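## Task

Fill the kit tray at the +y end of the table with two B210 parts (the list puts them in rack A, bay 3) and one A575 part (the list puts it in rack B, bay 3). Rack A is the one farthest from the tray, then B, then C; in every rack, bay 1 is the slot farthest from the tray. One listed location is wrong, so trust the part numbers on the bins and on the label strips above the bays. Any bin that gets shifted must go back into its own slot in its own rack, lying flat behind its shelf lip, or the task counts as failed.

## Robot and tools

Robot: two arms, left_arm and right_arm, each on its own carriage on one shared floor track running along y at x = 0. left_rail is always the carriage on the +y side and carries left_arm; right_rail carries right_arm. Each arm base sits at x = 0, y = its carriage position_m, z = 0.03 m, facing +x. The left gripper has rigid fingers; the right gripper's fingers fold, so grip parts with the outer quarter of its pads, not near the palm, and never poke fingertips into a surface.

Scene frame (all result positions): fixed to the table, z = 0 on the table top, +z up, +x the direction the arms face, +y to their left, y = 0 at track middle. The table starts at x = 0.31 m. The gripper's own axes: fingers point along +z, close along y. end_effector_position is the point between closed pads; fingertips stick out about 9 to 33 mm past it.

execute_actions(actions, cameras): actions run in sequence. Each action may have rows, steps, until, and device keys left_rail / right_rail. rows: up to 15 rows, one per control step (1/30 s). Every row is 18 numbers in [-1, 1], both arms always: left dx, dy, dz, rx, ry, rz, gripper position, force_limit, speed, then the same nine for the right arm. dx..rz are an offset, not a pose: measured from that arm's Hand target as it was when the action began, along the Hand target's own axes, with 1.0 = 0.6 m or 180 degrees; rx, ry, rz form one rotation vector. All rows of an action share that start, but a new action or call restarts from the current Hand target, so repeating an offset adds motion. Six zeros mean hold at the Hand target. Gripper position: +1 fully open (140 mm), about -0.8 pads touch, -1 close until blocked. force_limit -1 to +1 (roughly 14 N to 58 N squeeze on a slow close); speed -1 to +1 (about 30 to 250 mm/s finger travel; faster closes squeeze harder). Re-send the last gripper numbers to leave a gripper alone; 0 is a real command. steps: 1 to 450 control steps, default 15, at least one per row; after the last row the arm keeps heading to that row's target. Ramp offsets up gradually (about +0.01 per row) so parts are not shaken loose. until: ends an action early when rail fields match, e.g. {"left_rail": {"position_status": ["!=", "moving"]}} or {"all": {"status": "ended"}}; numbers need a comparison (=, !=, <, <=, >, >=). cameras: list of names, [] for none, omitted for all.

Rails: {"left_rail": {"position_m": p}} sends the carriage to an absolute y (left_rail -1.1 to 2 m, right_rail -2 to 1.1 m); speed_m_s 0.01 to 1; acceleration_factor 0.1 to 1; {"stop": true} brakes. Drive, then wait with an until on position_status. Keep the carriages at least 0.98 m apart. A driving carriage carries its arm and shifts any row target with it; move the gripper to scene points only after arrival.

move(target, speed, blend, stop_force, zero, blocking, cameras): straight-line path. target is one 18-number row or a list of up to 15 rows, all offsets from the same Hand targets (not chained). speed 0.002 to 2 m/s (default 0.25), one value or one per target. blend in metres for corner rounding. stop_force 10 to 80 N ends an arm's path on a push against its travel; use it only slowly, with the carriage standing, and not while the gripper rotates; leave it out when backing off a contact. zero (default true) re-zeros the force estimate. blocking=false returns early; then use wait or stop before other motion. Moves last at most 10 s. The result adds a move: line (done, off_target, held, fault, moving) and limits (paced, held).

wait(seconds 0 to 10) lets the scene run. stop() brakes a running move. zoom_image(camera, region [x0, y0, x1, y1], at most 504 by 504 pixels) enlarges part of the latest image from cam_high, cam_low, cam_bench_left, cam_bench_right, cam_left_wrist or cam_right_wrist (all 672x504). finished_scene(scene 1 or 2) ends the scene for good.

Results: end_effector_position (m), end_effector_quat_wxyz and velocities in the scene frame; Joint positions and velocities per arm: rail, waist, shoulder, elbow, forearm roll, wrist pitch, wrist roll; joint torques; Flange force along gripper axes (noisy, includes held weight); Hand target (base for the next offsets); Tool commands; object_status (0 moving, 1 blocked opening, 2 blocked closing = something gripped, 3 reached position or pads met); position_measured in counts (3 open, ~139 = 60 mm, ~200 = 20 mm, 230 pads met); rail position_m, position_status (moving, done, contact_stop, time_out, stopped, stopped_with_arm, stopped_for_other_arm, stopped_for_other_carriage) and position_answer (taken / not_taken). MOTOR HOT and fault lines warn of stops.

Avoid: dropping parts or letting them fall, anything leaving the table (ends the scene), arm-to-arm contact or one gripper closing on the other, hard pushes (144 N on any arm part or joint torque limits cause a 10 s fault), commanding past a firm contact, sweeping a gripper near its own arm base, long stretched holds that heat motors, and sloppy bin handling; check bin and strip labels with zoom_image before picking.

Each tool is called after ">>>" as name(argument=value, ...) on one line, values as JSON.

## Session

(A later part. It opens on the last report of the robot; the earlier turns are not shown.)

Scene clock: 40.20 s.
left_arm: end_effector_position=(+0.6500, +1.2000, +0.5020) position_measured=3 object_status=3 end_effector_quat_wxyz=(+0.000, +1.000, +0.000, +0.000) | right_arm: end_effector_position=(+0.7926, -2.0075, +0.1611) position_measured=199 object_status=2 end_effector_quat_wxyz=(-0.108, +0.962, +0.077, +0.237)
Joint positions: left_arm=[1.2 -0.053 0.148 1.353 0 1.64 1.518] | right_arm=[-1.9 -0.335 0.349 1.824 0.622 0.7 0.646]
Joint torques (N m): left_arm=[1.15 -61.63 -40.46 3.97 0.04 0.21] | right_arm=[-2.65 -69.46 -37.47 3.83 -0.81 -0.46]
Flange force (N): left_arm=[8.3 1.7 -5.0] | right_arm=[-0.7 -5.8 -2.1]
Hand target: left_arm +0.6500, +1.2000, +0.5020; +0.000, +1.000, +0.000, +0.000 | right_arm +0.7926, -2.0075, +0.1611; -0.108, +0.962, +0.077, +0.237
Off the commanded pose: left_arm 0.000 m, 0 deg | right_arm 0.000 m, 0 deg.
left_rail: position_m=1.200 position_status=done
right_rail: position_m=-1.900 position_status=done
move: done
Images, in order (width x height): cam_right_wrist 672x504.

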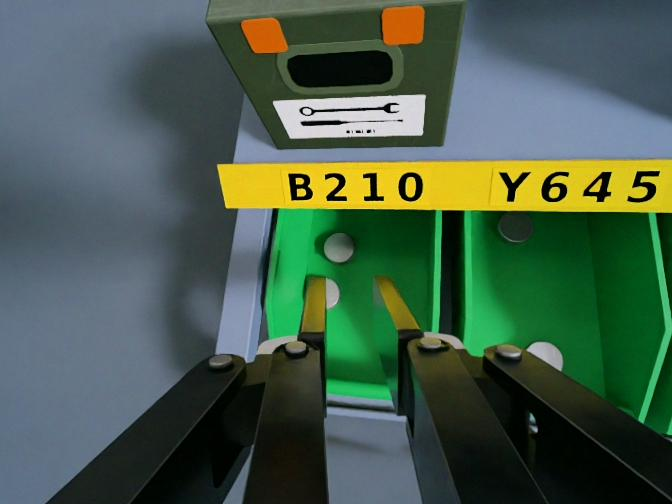

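>>> move(target=[[0,0,0,0,0,0,1,1,1,0,-0.003,0.12,0,0,0,-0.45,-1,-1],[0,0,0,0,0,0,1,1,1,0,-0.003,0.19,0,0,0,-0.45,-1,-1]], speed=0.1, cameras=[])

>>> move(target=[0,0,0,0,0,0,1,1,1,0,0,0.06,0,0,0,-0.45,-1,-1], speed=0.015, stop_force=15, cameras=["cam_right_wrist"])

>>> zoom_image(camera="cam_right_wrist", region=[150, 150, 500, 500])

Scene clock: 42.53 s.
left_arm: end_effector_position=(+0.6500, +1.2000, +0.5020) position_measured=3 object_status=3 end_effector_quat_wxyz=(+0.000, +1.000, +0.000, +0.000) | right_arm: end_effector_position=(+0.8424, -1.9779, +0.0629) position_measured=186 object_status=3 end_effector_quat_wxyz=(-0.108, +0.962, +0.077, +0.237)
Joint positions: left_arm=[1.2 -0.053 0.148 1.353 0 1.64 1.518] | right_arm=[-1.9 -0.273 0.503 1.803 0.723 0.564 0.57]
Joint torques (N m): left_arm=[1.37 -61.82 -40.57 3.96 0.08 0.19] | right_arm=[-1.79 -81.92 -34.68 3.19 -0.68 -0.38]
Flange force (N): left_arm=[9.0 2.5 -4.6] | right_arm=[-0.6 -3.9 -2.5]
Hand target: left_arm +0.6500, +1.2000, +0.5020; +0.000, +1.000, +0.000, +0.000 | right_arm +0.8423, -1.9779, +0.0629; -0.108, +0.962, +0.077, +0.237
Off the commanded pose: left_arm 0.000 m, 0 deg | right_arm 0.000 m, 0 deg.
left_rail: position_m=1.200 position_status=done
right_rail: position_m=-1.900 position_status=done
move: done
No camera images: "cameras" was empty.

Scene clock: 44.93 s.
left_arm: end_effector_position=(+0.6500, +1.2000, +0.5020) position_measured=3 object_status=3 end_effector_quat_wxyz=(+0.000, +1.000, +0.000, +0.000) | right_arm: end_effector_position=(+0.8516, -1.9728, +0.0452) position_measured=186 object_status=3 end_effector_quat_wxyz=(-0.108, +0.962, +0.077, +0.237)
Joint positions: left_arm=[1.2 -0.053 0.148 1.353 0 1.64 1.518] | right_arm=[-1.9 -0.263 0.533 1.795 0.744 0.543 0.553]
Joint torques (N m): left_arm=[0.96 -61.85 -40.42 3.94 0.06 0.2] | right_arm=[-1.3 -62.32 -25.34 1.89 -0.72 -0.51]
Flange force (N): left_arm=[9.8 2.0 -4.9] | right_arm=[5.0 -11.4 -29.6]
Hand target: left_arm +0.6500, +1.2000, +0.5020; +0.000, +1.000, +0.000, +0.000 | right_arm +0.8516, -1.9729, +0.0452; -0.108, +0.962, +0.077, +0.237 (not the last commanded pose)
Off the commanded pose: left_arm 0.000 m, 0 deg | right_arm 0.015 m, 0 deg.
left_rail: position_m=1.200 position_status=done
right_rail: position_m=-1.900 position_status=done
move: contact (right_arm)
Images, in order (width x height): cam_right_wrist 672x504.

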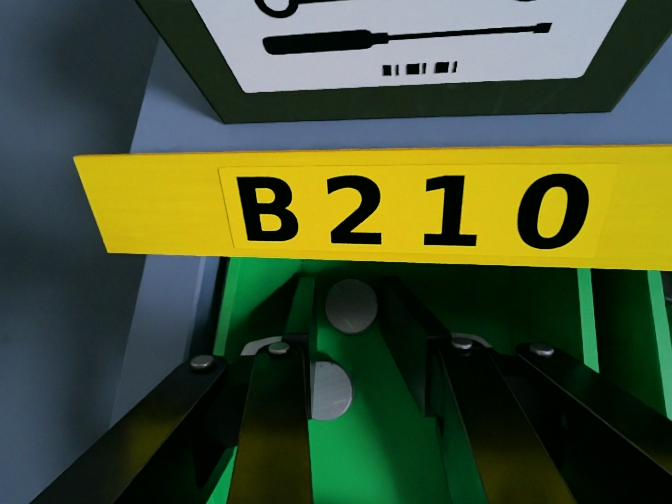

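Scaled by 1.440.

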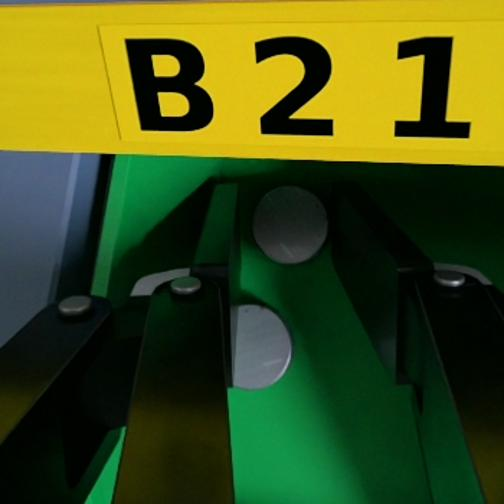

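>>> move(target=[[0,0,0,0,0,0,1,1,1,0.0005,0,-0.001,0,0,0,-1,-1,-1],[0,0,0,0,0,0,1,1,1,0.001,0.041,-0.0095,0,0,0,-1,-1,-1],[0,0,0,0,0,0,1,1,1,0.001,0.041,-0.0095,0,0,0,-0.3,-1,-1],[0,0,0,0,0,0,1,1,1,0.001,0.041,-0.14,0,0,0,-0.3,-1,-1]], speed=0.05, cameras=["cam_right_wrist"])

>>> zoom_image(camera="cam_right_wrist", region=[150, 150, 500, 500])

Scene clock: 49.30 s.
left_arm: end_effector_position=(+0.6500, +1.2000, +0.5020) position_measured=3 object_status=3 end_effector_quat_wxyz=(+0.000, +1.000, +0.000, +0.000) | right_arm: end_effector_position=(+0.8201, -2.0170, +0.1139) position_measured=167 object_status=3 end_effector_quat_wxyz=(-0.108, +0.962, +0.077, +0.237)
Joint positions: left_arm=[1.2 -0.053 0.148 1.353 0 1.64 1.518] | right_arm=[-1.9 -0.335 0.434 1.799 0.668 0.651 0.588]
Joint torques (N m): left_arm=[1.11 -61.77 -40.45 3.96 0.06 0.2] | right_arm=[-2.2 -76.65 -36.26 3.59 -0.73 -0.44]
Flange force (N): left_arm=[8.8 1.4 -5.1] | right_arm=[-0.6 -5.3 -3.1]
Hand target: left_arm +0.6500, +1.2000, +0.5020; +0.000, +1.000, +0.000, +0.000 | right_arm +0.8201, -2.0171, +0.1139; -0.108, +0.962, +0.077, +0.237
Off the commanded pose: left_arm 0.000 m, 0 deg | right_arm 0.000 m, 0 deg.
left_rail: position_m=1.200 position_status=done
right_rail: position_m=-1.900 position_status=done
move: done
Images, in order (width x height): cam_right_wrist 672x504.

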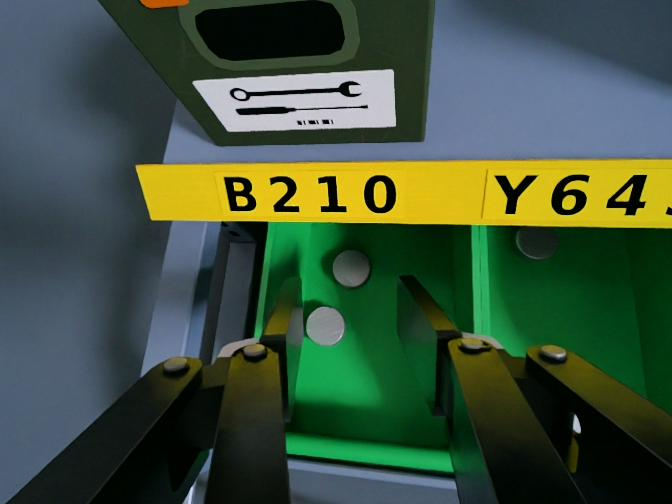

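Scaled by 1.440.

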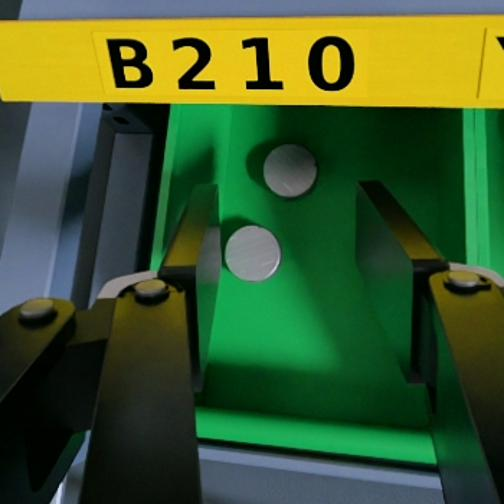

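>>> move(target=[0,0,0,0,0,0,1,1,1,-0.0102,-0.0077,0.0887,-0.0444,0,0,-0.427,-1,-1], speed=0.1, cameras=[])

>>> move(target=[0,0,0,0,0,0,1,1,1,0,0,0.067,0,0,0,-0.427,-1,-1], speed=0.015, stop_force=12, cameras=["cam_right_wrist"])

>>> zoom_image(camera="cam_right_wrist", region=[150, 150, 500, 500])

Scene clock: 50.77 s.
left_arm: end_effector_position=(+0.6500, +1.2000, +0.5020) position_measured=3 object_status=3 end_effector_quat_wxyz=(+0.000, +1.000, +0.000, +0.000) | right_arm: end_effector_position=(+0.8371, -2.0002, +0.0657) position_measured=183 object_status=3 end_effector_quat_wxyz=(-0.041, +0.968, +0.061, +0.242)
Joint positions: left_arm=[1.2 -0.053 0.148 1.353 0 1.64 1.518] | right_arm=[-1.9 -0.246 0.473 1.836 0.535 0.44 0.757]
Joint torques (N m): left_arm=[1.23 -61.83 -40.51 3.97 0.05 0.19] | right_arm=[-1.44 -78.48 -34.46 3.29 -1.15 -0.36]
Flange force (N): left_arm=[9.3 1.9 -4.8] | right_arm=[-1.0 -3.6 -3.5]
Hand target: left_arm +0.6500, +1.2000, +0.5020; +0.000, +1.000, +0.000, +0.000 | right_arm +0.8372, -2.0002, +0.0658; -0.041, +0.968, +0.061, +0.242
Off the commanded pose: left_arm 0.000 m, 0 deg | right_arm 0.000 m, 0 deg.
left_rail: position_m=1.200 position_status=done
right_rail: position_m=-1.900 position_status=done
move: done
No camera images: "cameras" was empty.

Scene clock: 53.07 s.
left_arm: end_effector_position=(+0.6500, +1.2000, +0.5020) position_measured=3 object_status=3 end_effector_quat_wxyz=(+0.000, +1.000, +0.000, +0.000) | right_arm: end_effector_position=(+0.8462, -1.9981, +0.0491) position_measured=183 object_status=3 end_effector_quat_wxyz=(-0.041, +0.968, +0.061, +0.242)
Joint positions: left_arm=[1.2 -0.053 0.148 1.353 0 1.64 1.518] | right_arm=[-1.9 -0.24 0.502 1.827 0.554 0.42 0.741]
Joint torques (N m): left_arm=[1.05 -61.51 -40.45 3.98 0.09 0.2] | right_arm=[-0.51 -64.42 -28.4 2.56 -1.57 -0.51]
Flange force (N): left_arm=[9.4 2.7 -4.7] | right_arm=[1.6 -5.4 -25.6]
Hand target: left_arm +0.6500, +1.2000, +0.5020; +0.000, +1.000, +0.000, +0.000 | right_arm +0.8462, -1.9981, +0.0491; -0.041, +0.968, +0.061, +0.242 (not the last commanded pose)
Off the commanded pose: left_arm 0.000 m, 0 deg | right_arm 0.021 m, 0 deg.
left_rail: position_m=1.200 position_status=done
right_rail: position_m=-1.900 position_status=done
move: contact (right_arm)
Images, in order (width x height): cam_right_wrist 672x504.

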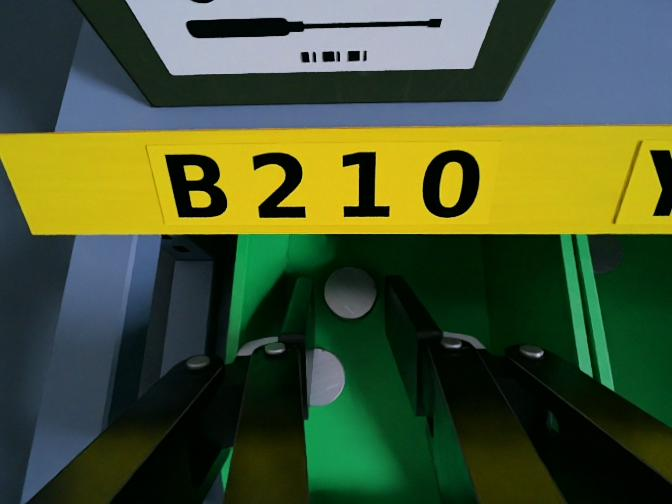

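Scaled by 1.440.

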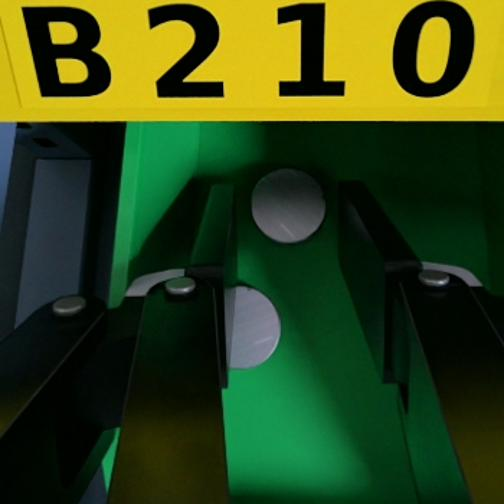

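>>> move(target=[[0,0,0,0,0,0,1,1,1,0,0,-0.03,0,0,0,-0.427,-1,-1],[0,0,0,0,0,0,1,1,1,0,0,-0.03,0,0,0,-1,-1,-1]], speed=0.1, cameras=[])

>>> move(target=[0,0,0,0,0,0,1,1,1,0,0,0.06,0,0,0,-1,-1,-1], speed=0.015, stop_force=10, cameras=["cam_right_wrist"])

Scene clock: 55.27 s.
left_arm: end_effector_position=(+0.6500, +1.2000, +0.5020) position_measured=3 object_status=3 end_effector_quat_wxyz=(+0.000, +1.000, +0.000, +0.000) | right_arm: end_effector_position=(+0.8378, -2.0001, +0.0649) position_measured=230 object_status=3 end_effector_quat_wxyz=(-0.041, +0.968, +0.061, +0.242)
Joint positions: left_arm=[1.2 -0.053 0.148 1.353 0 1.64 1.518] | right_arm=[-1.9 -0.246 0.474 1.836 0.537 0.439 0.756]
Joint torques (N m): left_arm=[1.16 -61.84 -40.43 3.96 0.09 0.19] | right_arm=[-1.75 -78.45 -34.69 3.29 -1.15 -0.46]
Flange force (N): left_arm=[9.4 2.5 -4.9] | right_arm=[-1.2 -4.4 -3.5]
Hand target: left_arm +0.6500, +1.2000, +0.5020; +0.000, +1.000, +0.000, +0.000 | right_arm +0.8378, -2.0001, +0.0649; -0.041, +0.968, +0.061, +0.242
Off the commanded pose: left_arm 0.000 m, 0 deg | right_arm 0.000 m, 0 deg.
left_rail: position_m=1.200 position_status=done
right_rail: position_m=-1.900 position_status=done
move: done
No camera images: "cameras" was empty.

Scene clock: 57.33 s.
left_arm: end_effector_position=(+0.6500, +1.2000, +0.5020) position_measured=3 object_status=3 end_effector_quat_wxyz=(+0.000, +1.000, +0.000, +0.000) | right_arm: end_effector_position=(+0.8454, -1.9984, +0.0511) position_measured=230 object_status=3 end_effector_quat_wxyz=(-0.040, +0.968, +0.061, +0.242)
Joint positions: left_arm=[1.2 -0.053 0.148 1.353 0 1.64 1.518] | right_arm=[-1.9 -0.241 0.499 1.828 0.552 0.422 0.743]
Joint torques (N m): left_arm=[1.15 -61.54 -40.5 3.96 0.07 0.16] | right_arm=[-1.53 -68.74 -27.83 2.63 -0.37 -0.39]
Flange force (N): left_arm=[9.1 2.2 -4.6] | right_arm=[3.9 -5.2 -17.6]
Hand target: left_arm +0.6500, +1.2000, +0.5020; +0.000, +1.000, +0.000, +0.000 | right_arm +0.8453, -1.9984, +0.0511; -0.040, +0.968, +0.061, +0.242 (not the last commanded pose)
Off the commanded pose: left_arm 0.000 m, 0 deg | right_arm 0.020 m, 0 deg.
left_rail: position_m=1.200 position_status=done
right_rail: position_m=-1.900 position_status=done
move: contact (right_arm)
Images, in order (width x height): cam_right_wrist 672x504.

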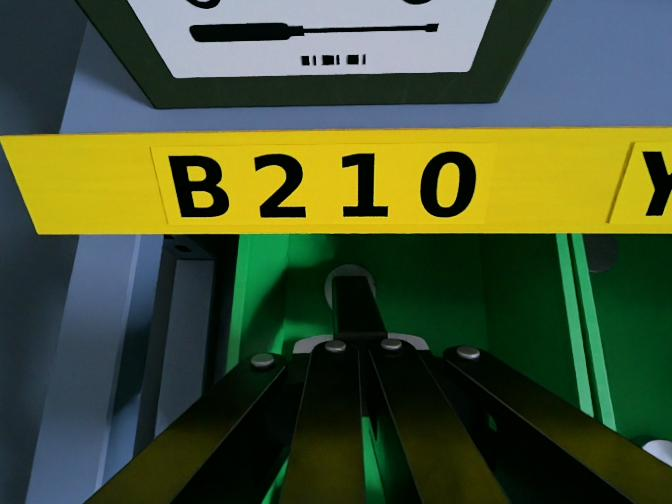

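>>> move(target=[[0,0,0,0,0,0,1,1,1,0.001,0.05,-0.0018,0,0,0,-1,-1,-1],[0,0,0,0,0,0,1,1,1,0.001,0.05,-0.09,0,0,0,-1,-1,-1]], speed=0.03, cameras=["cam_right_wrist"])

Scene clock: 60.67 s.
left_arm: end_effector_position=(+0.6500, +1.2000, +0.5020) position_measured=3 object_status=3 end_effector_quat_wxyz=(+0.000, +1.000, +0.000, +0.000) | right_arm: end_effector_position=(+0.8249, -2.0338, +0.0974) position_measured=230 object_status=3 end_effector_quat_wxyz=(-0.040, +0.968, +0.061, +0.242)
Joint positions: left_arm=[1.2 -0.053 0.148 1.353 0 1.64 1.518] | right_arm=[-1.9 -0.298 0.432 1.828 0.52 0.501 0.737]
Joint torques (N m): left_arm=[1.12 -61.66 -40.54 3.94 0.04 0.22] | right_arm=[-2.06 -76.16 -35.57 3.48 -1.11 -0.44]
Flange force (N): left_arm=[9.1 2.2 -4.7] | right_arm=[-0.6 -4.6 -2.2]
Hand target: left_arm +0.6500, +1.2000, +0.5020; +0.000, +1.000, +0.000, +0.000 | right_arm +0.8249, -2.0338, +0.0974; -0.040, +0.968, +0.061, +0.242
Off the commanded pose: left_arm 0.000 m, 0 deg | right_arm 0.000 m, 0 deg.
left_rail: position_m=1.200 position_status=done
right_rail: position_m=-1.900 position_status=done
move: done
Images, in order (width x height): cam_right_wrist 672x504.

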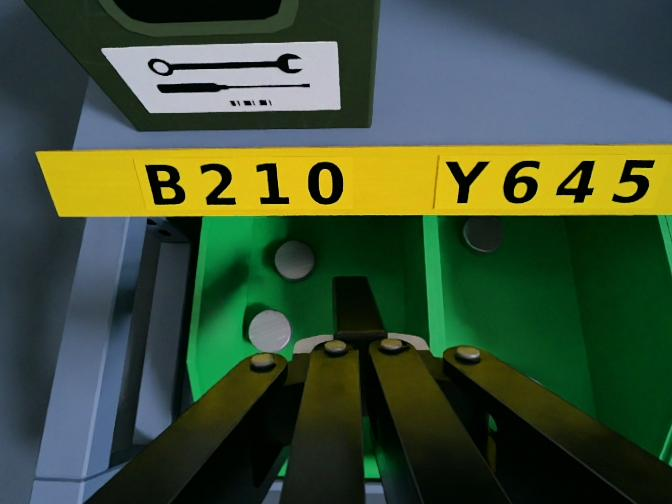

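>>> move(target=[0,0,0,0,0,0,1,1,1,0.0108,-0.0402,0.0248,0.0556,0.0556,0,-1,-1,-1], speed=0.1, cameras=["cam_right_wrist"])

>>> move(target=[0,0,0,0,0,0,1,1,1,0,0,0.103,0,0,0,-1,-1,-1], speed=0.03, stop_force=10, cameras=["cam_right_wrist"])

Scene clock: 63.23 s.
left_arm: end_effector_position=(+0.6500, +1.2000, +0.5020) position_measured=3 object_status=3 end_effector_quat_wxyz=(+0.000, +1.000, +0.000, +0.000) | right_arm: end_effector_position=(+0.8342, -2.0077, +0.0886) position_measured=230 object_status=3 end_effector_quat_wxyz=(-0.130, +0.936, +0.078, +0.319)
Joint positions: left_arm=[1.2 -0.053 0.148 1.353 0 1.64 1.518] | right_arm=[-1.9 -0.36 0.464 1.891 1.119 0.559 0.129]
Joint torques (N m): left_arm=[1.16 -61.49 -40.44 3.95 0.05 0.21] | right_arm=[-2.27 -77.21 -34.38 2.35 -0.03 -0.39]
Flange force (N): left_arm=[9.2 2.2 -4.6] | right_arm=[0.4 -4.8 -2.7]
Hand target: left_arm +0.6500, +1.2000, +0.5020; +0.000, +1.000, +0.000, +0.000 | right_arm +0.8342, -2.0077, +0.0886; -0.130, +0.936, +0.078, +0.319
Off the commanded pose: left_arm 0.000 m, 0 deg | right_arm 0.000 m, 0 deg.
left_rail: position_m=1.200 position_status=done
right_rail: position_m=-1.900 position_status=done
move: done
Images, in order (width x height): cam_right_wrist 672x504.

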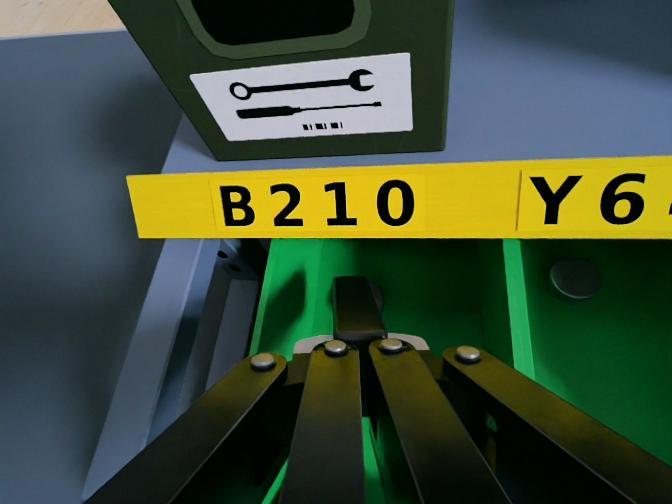

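Scene clock: 65.97 s.
left_arm: end_effector_position=(+0.6500, +1.2000, +0.5020) position_measured=3 object_status=3 end_effector_quat_wxyz=(+0.000, +1.000, +0.000, +0.000) | right_arm: end_effector_position=(+0.8618, -1.9939, +0.0526) position_measured=230 object_status=3 end_effector_quat_wxyz=(-0.130, +0.935, +0.078, +0.319)
Joint positions: left_arm=[1.2 -0.053 0.148 1.353 0 1.64 1.518] | right_arm=[-1.9 -0.327 0.534 1.86 1.188 0.522 0.076]
Joint torques (N m): left_arm=[1.06 -61.75 -40.43 3.97 0.05 0.17] | right_arm=[-2.89 -64.97 -22.79 -0.3 -1.2 -0.46]
Flange force (N): left_arm=[9.2 1.8 -4.9] | right_arm=[12.8 -10.1 -19.4]
Hand target: left_arm +0.6500, +1.2000, +0.5020; +0.000, +1.000, +0.000, +0.000 | right_arm +0.8618, -1.9939, +0.0526; -0.130, +0.935, +0.078, +0.319 (not the last commanded pose)
Off the commanded pose: left_arm 0.000 m, 0 deg | right_arm 0.014 m, 0 deg.
left_rail: position_m=1.200 position_status=done
right_rail: position_m=-1.900 position_status=done
move: contact (right_arm)
Images, in order (width x height): cam_right_wrist 672x504.

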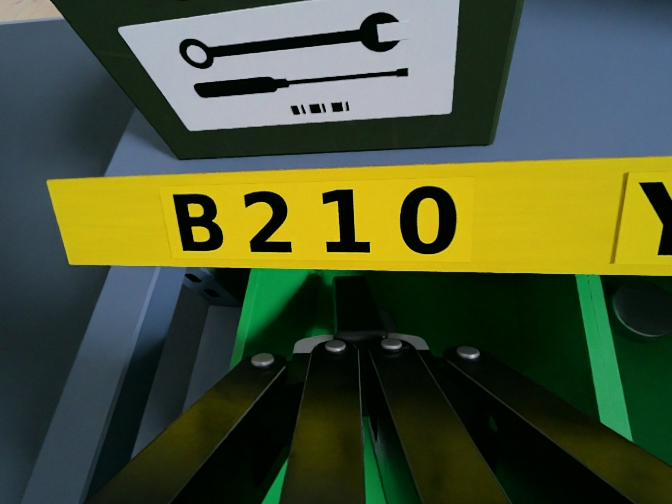

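>>> move(target=[0,0,0,0,0,0,1,1,1,0.0218,0.001,0.0045,0,0,0,-1,-1,-1], speed=0.05, cameras=[])

>>> move(target=[0,0,0,0,0,0,1,1,1,-0.0185,0.0058,0.0228,0,0,0,-1,-1,-1], speed=0.015, stop_force=10, cameras=["cam_right_wrist"])

Scene clock: 66.97 s.
left_arm: end_effector_position=(+0.6500, +1.2000, +0.5020) position_measured=3 object_status=3 end_effector_quat_wxyz=(+0.000, +1.000, +0.000, +0.000) | right_arm: end_effector_position=(+0.8737, -1.9929, +0.0585) position_measured=230 object_status=3 end_effector_quat_wxyz=(-0.130, +0.935, +0.078, +0.319)
Joint positions: left_arm=[1.2 -0.053 0.148 1.353 0 1.64 1.518] | right_arm=[-1.9 -0.321 0.54 1.834 1.158 0.525 0.117]
Joint torques (N m): left_arm=[1.06 -61.5 -40.42 3.98 0.04 0.18] | right_arm=[-2.37 -83.7 -33.84 2.14 0.02 -0.45]
Flange force (N): left_arm=[8.6 1.6 -4.9] | right_arm=[0.7 -4.6 -2.7]
Hand target: left_arm +0.6500, +1.2000, +0.5020; +0.000, +1.000, +0.000, +0.000 | right_arm +0.8737, -1.9928, +0.0585; -0.130, +0.935, +0.078, +0.319
Off the commanded pose: left_arm 0.000 m, 0 deg | right_arm 0.000 m, 0 deg.
left_rail: position_m=1.200 position_status=done
right_rail: position_m=-1.900 position_status=done
move: done
No camera images: "cameras" was empty.

Scene clock: 67.93 s.
left_arm: end_effector_position=(+0.6500, +1.2000, +0.5020) position_measured=3 object_status=3 end_effector_quat_wxyz=(+0.000, +1.000, +0.000, +0.000) | right_arm: end_effector_position=(+0.8739, -1.9928, +0.0526) position_measured=230 object_status=3 end_effector_quat_wxyz=(-0.130, +0.935, +0.078, +0.320)
Joint positions: left_arm=[1.2 -0.053 0.148 1.353 0 1.64 1.518] | right_arm=[-1.9 -0.321 0.547 1.836 1.174 0.522 0.099]
Joint torques (N m): left_arm=[1.19 -61.55 -40.47 3.94 0.06 0.19] | right_arm=[-3.75 -67.27 -23.67 -0.05 -1.51 -0.45]
Flange force (N): left_arm=[9.5 2.3 -4.6] | right_arm=[12.6 -10.2 -17.7]
Hand target: left_arm +0.6500, +1.2000, +0.5020; +0.000, +1.000, +0.000, +0.000 | right_arm +0.8739, -1.9928, +0.0526; -0.130, +0.935, +0.078, +0.320 (not the last commanded pose)
Off the commanded pose: left_arm 0.000 m, 0 deg | right_arm 0.012 m, 0 deg.
left_rail: position_m=1.200 position_status=done
right_rail: position_m=-1.900 position_status=done
move: contact (right_arm)
Images, in order (width x height): cam_right_wrist 672x504.

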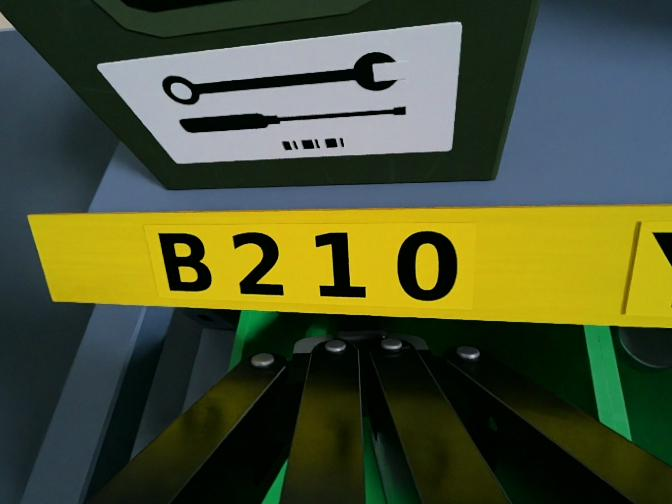

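>>> move(target=[[0,0,0,0,0,0,1,1,1,-0.0687,0.0237,-0.053,0,0,0,-1,-1,-1],[0,0,0,0,0,0,1,1,1,-0.0687,0.0237,-0.16,0,0,0,-1,-1,-1]], speed=0.05, cameras=["cam_right_wrist"])

Scene clock: 71.10 s.
left_arm: end_effector_position=(+0.6500, +1.2000, +0.5020) position_measured=3 object_status=3 end_effector_quat_wxyz=(+0.000, +1.000, +0.000, +0.000) | right_arm: end_effector_position=(+0.7894, -2.0370, +0.0975) position_measured=230 object_status=3 end_effector_quat_wxyz=(-0.130, +0.935, +0.078, +0.319)
Joint positions: left_arm=[1.2 -0.053 0.148 1.353 0 1.64 1.518] | right_arm=[-1.9 -0.428 0.414 1.952 1.12 0.596 0.071]
Joint torques (N m): left_arm=[1.01 -61.69 -40.5 3.95 0.06 0.19] | right_arm=[-2.04 -72.36 -34.13 2.33 0.11 -0.44]
Flange force (N): left_arm=[9.2 1.8 -4.8] | right_arm=[0.1 -4.4 -2.0]
Hand target: left_arm +0.6500, +1.2000, +0.5020; +0.000, +1.000, +0.000, +0.000 | right_arm +0.7894, -2.0371, +0.0975; -0.130, +0.935, +0.078, +0.320
Off the commanded pose: left_arm 0.000 m, 0 deg | right_arm 0.000 m, 0 deg.
left_rail: position_m=1.200 position_status=done
right_rail: position_m=-1.900 position_status=done
move: done
Images, in order (width x height): cam_right_wrist 672x504.

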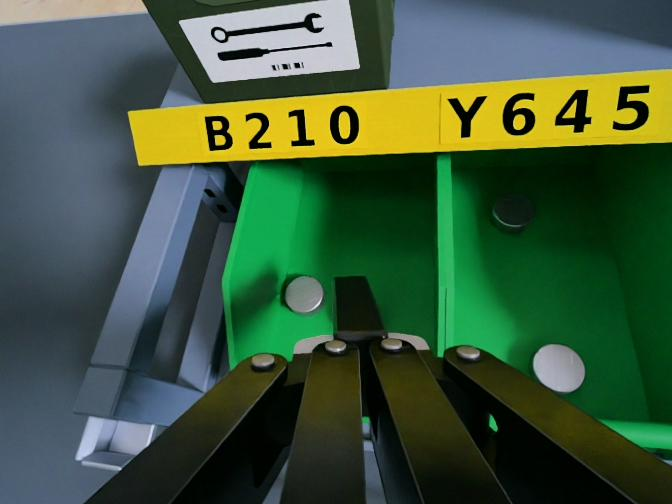

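>>> move(target=[0,0,0,0,0,0,1,1,1,-0.05,0,-0.08,0,0,0,-1,-1,-1], speed=0.1, cameras=["cam_right_wrist"])

Scene clock: 72.03 s.
left_arm: end_effector_position=(+0.6500, +1.2000, +0.5020) position_measured=3 object_status=3 end_effector_quat_wxyz=(+0.000, +1.000, +0.000, +0.000) | right_arm: end_effector_position=(+0.7381, -2.0529, +0.1155) position_measured=230 object_status=3 end_effector_quat_wxyz=(-0.130, +0.935, +0.078, +0.319)
Joint positions: left_arm=[1.2 -0.053 0.148 1.353 0 1.64 1.518] | right_arm=[-1.9 -0.487 0.34 2.022 1.1 0.635 0.044]
Joint torques (N m): left_arm=[1.2 -61.56 -40.57 3.95 0.05 0.22] | right_arm=[-2.6 -65.22 -34.1 2.42 0.15 -0.39]
Flange force (N): left_arm=[8.7 2.1 -4.6] | right_arm=[0.9 -6.2 -2.1]
Hand target: left_arm +0.6500, +1.2000, +0.5020; +0.000, +1.000, +0.000, +0.000 | right_arm +0.7381, -2.0530, +0.1156; -0.130, +0.935, +0.078, +0.320
Off the commanded pose: left_arm 0.000 m, 0 deg | right_arm 0.000 m, 0 deg.
left_rail: position_m=1.200 position_status=done
right_rail: position_m=-1.900 position_status=done
move: done
Images, in order (width x height): cam_right_wrist 672x504.

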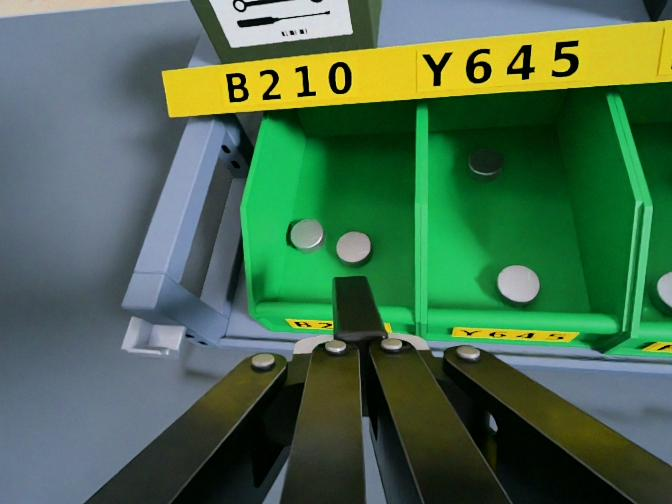

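>>> move(target=[0,0,0,0,0,0,1,1,1,0.0265,-0.011,0.1293,-0.0731,-0.0738,0,-0.46,-1,-1], speed=0.1, cameras=["cam_right_wrist"])

>>> zoom_image(camera="cam_right_wrist", region=[150, 150, 500, 500])

Scene clock: 74.50 s.
left_arm: end_effector_position=(+0.6500, +1.2000, +0.5020) position_measured=3 object_status=3 end_effector_quat_wxyz=(+0.000, +1.000, +0.000, +0.000) | right_arm: end_effector_position=(+0.7939, -2.0230, +0.0675) position_measured=187 object_status=3 end_effector_quat_wxyz=(-0.012, +0.975, +0.055, +0.216)
Joint positions: left_arm=[1.2 -0.053 0.148 1.353 0 1.64 1.518] | right_arm=[-1.9 -0.261 0.426 1.888 0.367 0.444 0.896]
Joint torques (N m): left_arm=[1.25 -61.68 -40.46 3.94 0.05 0.15] | right_arm=[-2 -73.31 -33.92 3.39 -1.38 -0.43]
Flange force (N): left_arm=[9.0 2.1 -4.9] | right_arm=[-1.0 -4.7 -3.3]
Hand target: left_arm +0.6500, +1.2000, +0.5020; +0.000, +1.000, +0.000, +0.000 | right_arm +0.7939, -2.0230, +0.0675; -0.012, +0.975, +0.055, +0.216
Off the commanded pose: left_arm 0.000 m, 0 deg | right_arm 0.000 m, 0 deg.
left_rail: position_m=1.200 position_status=done
right_rail: position_m=-1.900 position_status=done
move: done
Images, in order (width x height): cam_right_wrist 672x504.

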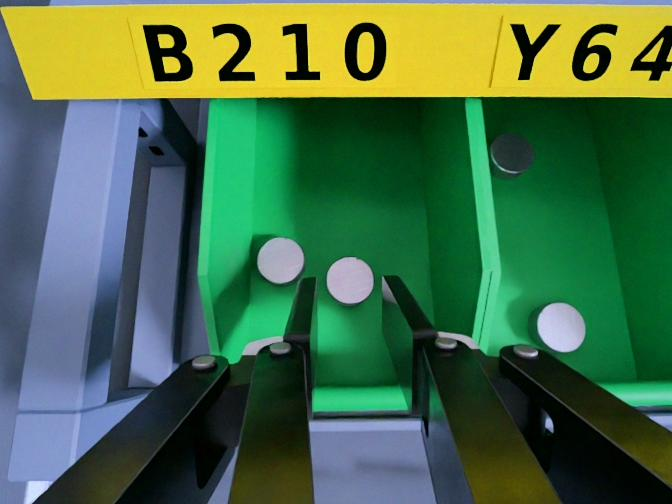

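Scaled by 1.440.

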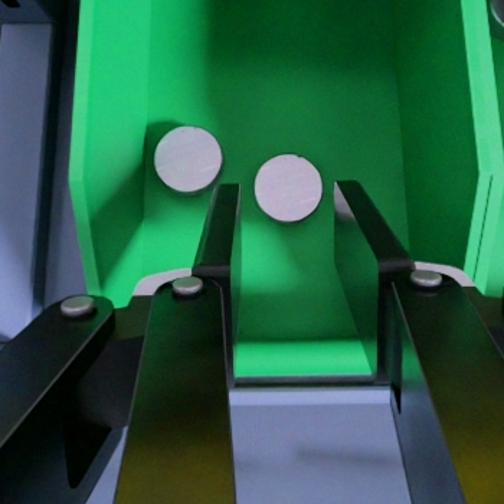

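>>> move(target=[0,0,0,0,0,0,1,1,1,0,0.001,0.062,0,0,0,-0.46,-1,-1], speed=0.02, stop_force=10, cameras=[])

>>> execute_actions(actions=[{"rows":[[0,0,0,0,0,0,1,1,1,0,0,-0.0015,0,0,0,-1,-1,-1]],"steps":60}], cameras=["cam_right_wrist"])

Scene clock: 77.33 s.
left_arm: end_effector_position=(+0.6500, +1.2000, +0.5020) position_measured=3 object_status=3 end_effector_quat_wxyz=(+0.000, +1.000, +0.000, +0.000) | right_arm: end_effector_position=(+0.8052, -2.0222, +0.0438) position_measured=187 object_status=3 end_effector_quat_wxyz=(-0.012, +0.975, +0.055, +0.216)
Joint positions: left_arm=[1.2 -0.053 0.148 1.353 0 1.64 1.518] | right_arm=[-1.9 -0.255 0.467 1.878 0.388 0.413 0.876]
Joint torques (N m): left_arm=[1.18 -61.77 -40.59 3.95 0.05 0.19] | right_arm=[-1.8 -62.72 -26.93 2.82 -0.85 -0.45]
Flange force (N): left_arm=[9.3 2.1 -4.6] | right_arm=[2.9 -5.8 -22.5]
Hand target: left_arm +0.6500, +1.2000, +0.5020; +0.000, +1.000, +0.000, +0.000 | right_arm +0.8051, -2.0222, +0.0438; -0.012, +0.975, +0.055, +0.216 (not the last commanded pose)
Off the commanded pose: left_arm 0.000 m, 0 deg | right_arm 0.011 m, 0 deg.
left_rail: position_m=1.200 position_status=done
right_rail: position_m=-1.900 position_status=done
move: contact (right_arm)
No camera images: "cameras" was empty.

Scene clock: 79.53 s.
left_arm: end_effector_position=(+0.6500, +1.2000, +0.5020) position_measured=3 object_status=3 end_effector_quat_wxyz=(+0.000, +1.000, +0.000, +0.000) | right_arm: end_effector_position=(+0.8048, -2.0222, +0.0446) position_measured=195 object_status=2 end_effector_quat_wxyz=(-0.012, +0.975, +0.055, +0.216)
Joint positions: left_arm=[1.2 -0.053 0.148 1.353 0 1.64 1.518] | right_arm=[-1.9 -0.255 0.466 1.879 0.388 0.414 0.877]
Joint torques (N m): left_arm=[1.2 -61.66 -40.52 3.98 0.06 0.2] | right_arm=[-2.43 -75.46 -32.65 3.1 -1.17 -0.47]
Flange force (N): left_arm=[9.3 2.3 -4.6] | right_arm=[-0.7 -5.2 -4.0]
Hand target: left_arm +0.6500, +1.2000, +0.5020; +0.000, +1.000, +0.000, +0.000 | right_arm +0.8048, -2.0222, +0.0446; -0.012, +0.975, +0.055, +0.216
Off the commanded pose: left_arm 0.000 m, 0 deg | right_arm 0.000 m, 0 deg.
left_rail: position_m=1.200 position_status=done
right_rail: position_m=-1.900 position_status=done
Images, in order (width x height): cam_right_wrist 672x504.

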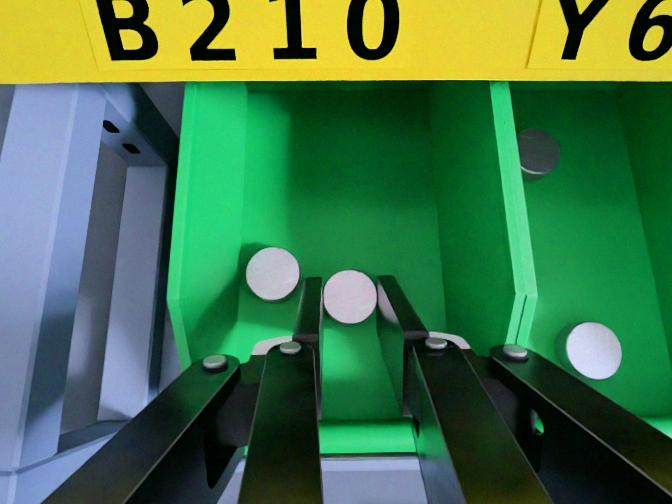

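>>> move(target=[0,0,0,0,0,0,1,1,1,-0.03,0,-0.15,0,0,0,-1,-1,-1], speed=0.08, cameras=["cam_right_wrist"])

Scene clock: 81.00 s.
left_arm: end_effector_position=(+0.6500, +1.2000, +0.5020) position_measured=3 object_status=3 end_effector_quat_wxyz=(+0.000, +1.000, +0.000, +0.000) | right_arm: end_effector_position=(+0.7507, -2.0283, +0.1186) position_measured=195 object_status=2 end_effector_quat_wxyz=(-0.012, +0.975, +0.055, +0.216)
Joint positions: left_arm=[1.2 -0.053 0.148 1.353 0 1.64 1.518] | right_arm=[-1.9 -0.287 0.316 1.936 0.344 0.509 0.902]
Joint torques (N m): left_arm=[1.03 -61.63 -40.53 3.97 0.06 0.18] | right_arm=[-2.14 -64.41 -35.53 3.52 -1.32 -0.4]
Flange force (N): left_arm=[9.0 1.9 -4.6] | right_arm=[-1.4 -5.4 -3.6]
Hand target: left_arm +0.6500, +1.2000, +0.5020; +0.000, +1.000, +0.000, +0.000 | right_arm +0.7507, -2.0283, +0.1186; -0.012, +0.975, +0.055, +0.216
Off the commanded pose: left_arm 0.000 m, 0 deg | right_arm 0.000 m, 0 deg.
left_rail: position_m=1.200 position_status=done
right_rail: position_m=-1.900 position_status=done
move: done
Images, in order (width x height): cam_right_wrist 672x504.

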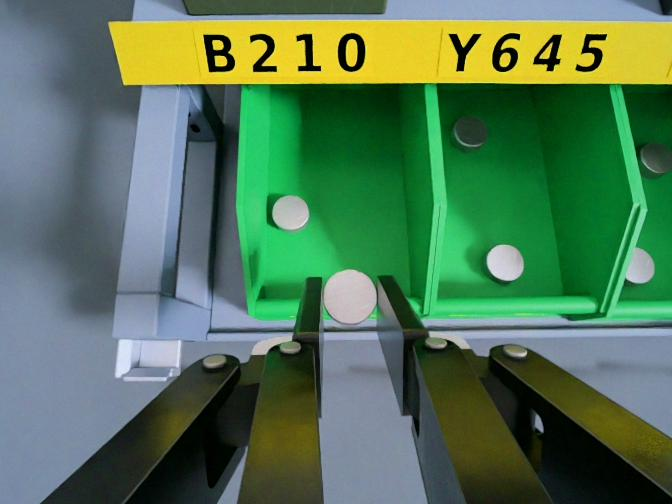

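>>> execute_actions(actions=[{"left_rail":{"position_m":2.0},"steps":1},{"rows":[[0,0,0,0,0,0,1,1,1,-0.01,0,-0.05,0,0,0,-1,-1,-1]],"steps":20}], cameras=[])

>>> wait(seconds=1.5, cameras=[])

>>> move(target=[-0.4,-0.33,0,0,0,0,1,1,1,-0.09,0,-0.28,0,0,0,-1,-1,-1], speed=0.2, cameras=["cam_right_wrist"])

>>> execute_actions(actions=[{"right_rail":{"position_m":1.0,"acceleration_factor":0.5},"steps":300,"until":{"all":{"status":"ended"}}}])

Scene clock: 83.67 s.
left_arm: end_effector_position=(+0.6500, +1.9999, +0.5020) position_measured=3 object_status=3 end_effector_quat_wxyz=(+0.000, +1.000, +0.000, +0.000) | right_arm: end_effector_position=(+0.7327, -2.0304, +0.1432) position_measured=195 object_status=2 end_effector_quat_wxyz=(-0.012, +0.975, +0.055, +0.216)
Joint positions: left_arm=[2 -0.053 0.148 1.353 0 1.64 1.518] | right_arm=[-1.9 -0.298 0.266 1.95 0.331 0.546 0.909]
Joint torques (N m): left_arm=[1.16 -61.68 -40.47 3.97 0.06 0.21] | right_arm=[-1.59 -60.78 -36.33 3.72 -1.35 -0.43]
Flange force (N): left_arm=[8.6 1.7 -4.9] | right_arm=[-1.4 -4.5 -3.3]
Flange force at the end of the 1st action (N): left_arm=[9.0 3.5 -4.9] | right_arm=[-0.7 -5.6 -2.9]
Hand target: left_arm +0.6500, +1.9999, +0.5020; +0.000, +1.000, +0.000, +0.000 | right_arm +0.7327, -2.0304, +0.1432; -0.012, +0.975, +0.055, +0.216
Off the commanded pose: left_arm 0.000 m, 0 deg | right_arm 0.000 m, 0 deg.
left_rail: position_m=2.000 position_status=done
right_rail: position_m=-1.900 position_status=done
No camera images: "cameras" was empty.

Scene clock: 85.17 s.
left_arm: end_effector_position=(+0.6500, +2.0000, +0.5020) position_measured=3 object_status=3 end_effector_quat_wxyz=(+0.000, +1.000, +0.000, +0.000) | right_arm: end_effector_position=(+0.7327, -2.0304, +0.1432) position_measured=195 object_status=2 end_effector_quat_wxyz=(-0.012, +0.975, +0.055, +0.216)
Joint positions: left_arm=[2 -0.053 0.148 1.353 0 1.64 1.518] | right_arm=[-1.9 -0.298 0.266 1.95 0.331 0.546 0.909]
Joint torques (N m): left_arm=[1.16 -61.77 -40.49 3.96 0.06 0.18] | right_arm=[-2.03 -60.74 -36.26 3.71 -1.35 -0.37]
Flange force (N): left_arm=[9.2 2.3 -4.9] | right_arm=[-1.0 -4.9 -2.6]
Hand target: left_arm +0.6500, +2.0000, +0.5020; +0.000, +1.000, +0.000, +0.000 | right_arm +0.7327, -2.0304, +0.1432; -0.012, +0.975, +0.055, +0.216
Tool commands: left_gripper/position=+1.0 left_gripper/force_limit=+1.0 left_gripper/speed=+1.0 right_gripper/position=-1.0 right_gripper/force_limit=-1.0 right_gripper/speed=-1.0
Off the commanded pose: left_arm 0.000 m, 0 deg | right_arm 0.000 m, 0 deg.
left_rail: position_m=2.000 position_status=done
right_rail: position_m=-1.900 position_status=done
wait: 1.50 s
No camera images: "cameras" was empty.

Scene clock: 87.10 s.
left_arm: end_effector_position=(+0.4100, +2.1980, +0.5021) position_measured=3 object_status=3 end_effector_quat_wxyz=(+0.000, +1.000, +0.000, +0.000) | right_arm: end_effector_position=(+0.6135, -2.0438, +0.2726) position_measured=195 object_status=2 end_effector_quat_wxyz=(-0.012, +0.975, +0.055, +0.216)
Joint positions: left_arm=[2 0.374 -0.168 1.666 0 1.644 1.945] | right_arm=[-1.9 -0.394 -0.019 2.01 0.295 0.784 0.893]
Joint torques (N m): left_arm=[1.15 -27.94 -40.44 3.86 0.05 0.23] | right_arm=[-2.03 -36.09 -40.76 4.42 -1.4 -0.4]
Flange force (N): left_arm=[7.7 -0.6 -4.6] | right_arm=[-1.4 -6.3 -1.9]
Hand target: left_arm +0.4100, +2.1980, +0.5020; +0.000, +1.000, +0.000, +0.000 | right_arm +0.6135, -2.0438, +0.2726; -0.012, +0.975, +0.055, +0.216
Off the commanded pose: left_arm 0.000 m, 0 deg | right_arm 0.000 m, 0 deg.
left_rail: position_m=2.000 position_status=done
right_rail: position_m=-1.900 position_status=done
move: done
Images, in order (width x height): cam_right_wrist 672x504.

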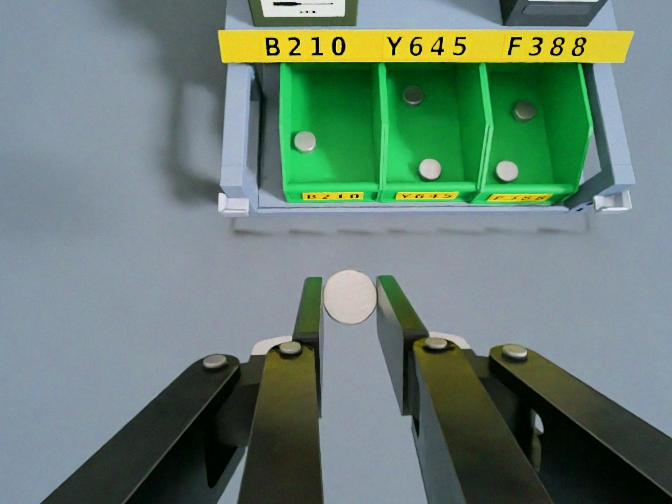

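Scene clock: 92.93 s.
left_arm: end_effector_position=(+0.4100, +2.1980, +0.5020) position_measured=3 object_status=3 end_effector_quat_wxyz=(+0.000, +1.000, +0.000, +0.000) | right_arm: end_effector_position=(+0.6135, +0.8561, +0.2726) position_measured=195 object_status=2 end_effector_quat_wxyz=(-0.012, +0.975, +0.055, +0.216)
Joint positions: left_arm=[2 0.374 -0.168 1.666 0 1.644 1.945] | right_arm=[1 -0.394 -0.019 2.01 0.295 0.784 0.893]
Joint torques (N m): left_arm=[1.33 -27.87 -40.53 3.93 0.07 0.2] | right_arm=[-1.87 -36.49 -40.67 4.43 -1.29 -0.42]
Flange force (N): left_arm=[6.9 0.1 -4.6] | right_arm=[-1.0 -5.7 -1.2]
Hand target: left_arm +0.4100, +2.1980, +0.5020; +0.000, +1.000, +0.000, +0.000 | right_arm +0.6135, +0.8561, +0.2726; -0.012, +0.975, +0.055, +0.216
Tool commands: left_gripper/position=+1.0 left_gripper/force_limit=+1.0 left_gripper/speed=+1.0 right_gripper/position=-1.0 right_gripper/force_limit=-1.0 right_gripper/speed=-1.0
Off the commanded pose: left_arm 0.000 m, 0 deg | right_arm 0.000 m, 0 deg.
left_rail: position_m=2.000 position_status=done
right_rail: position_m=1.000 position_status=done

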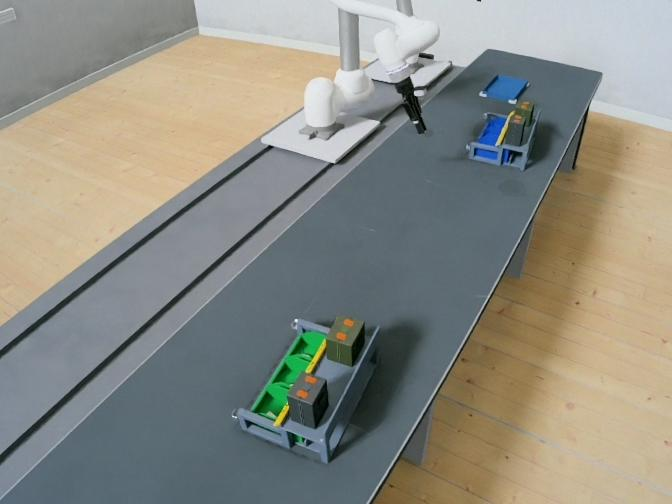

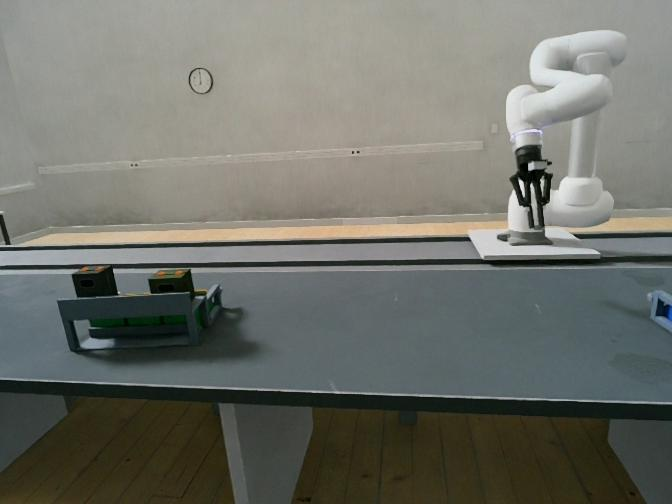

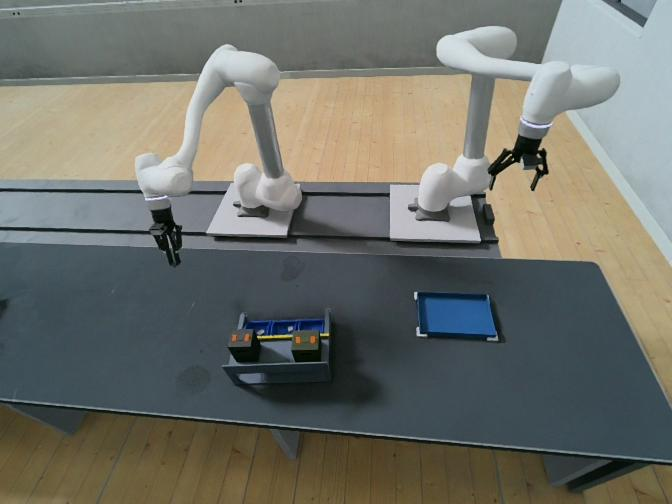

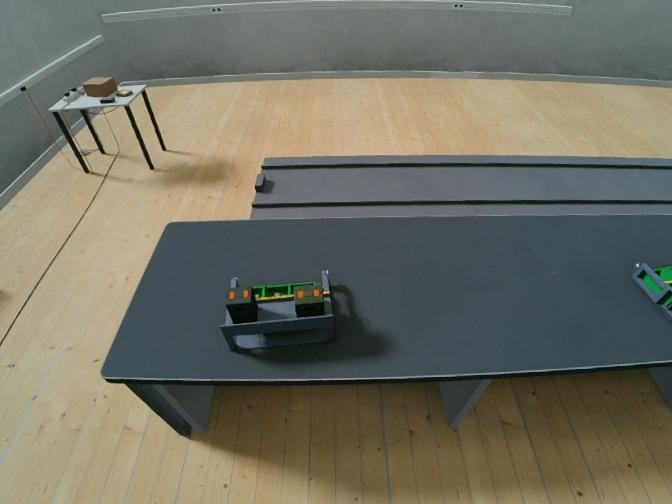

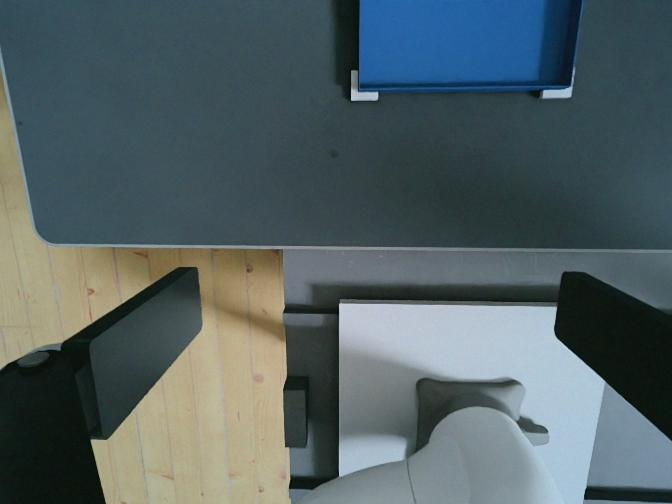

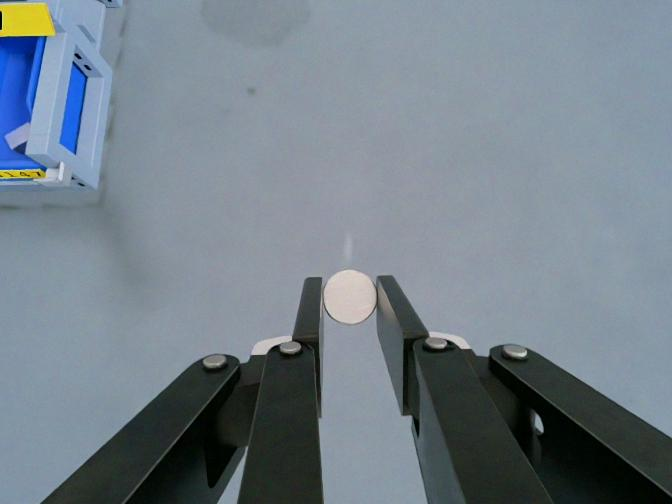

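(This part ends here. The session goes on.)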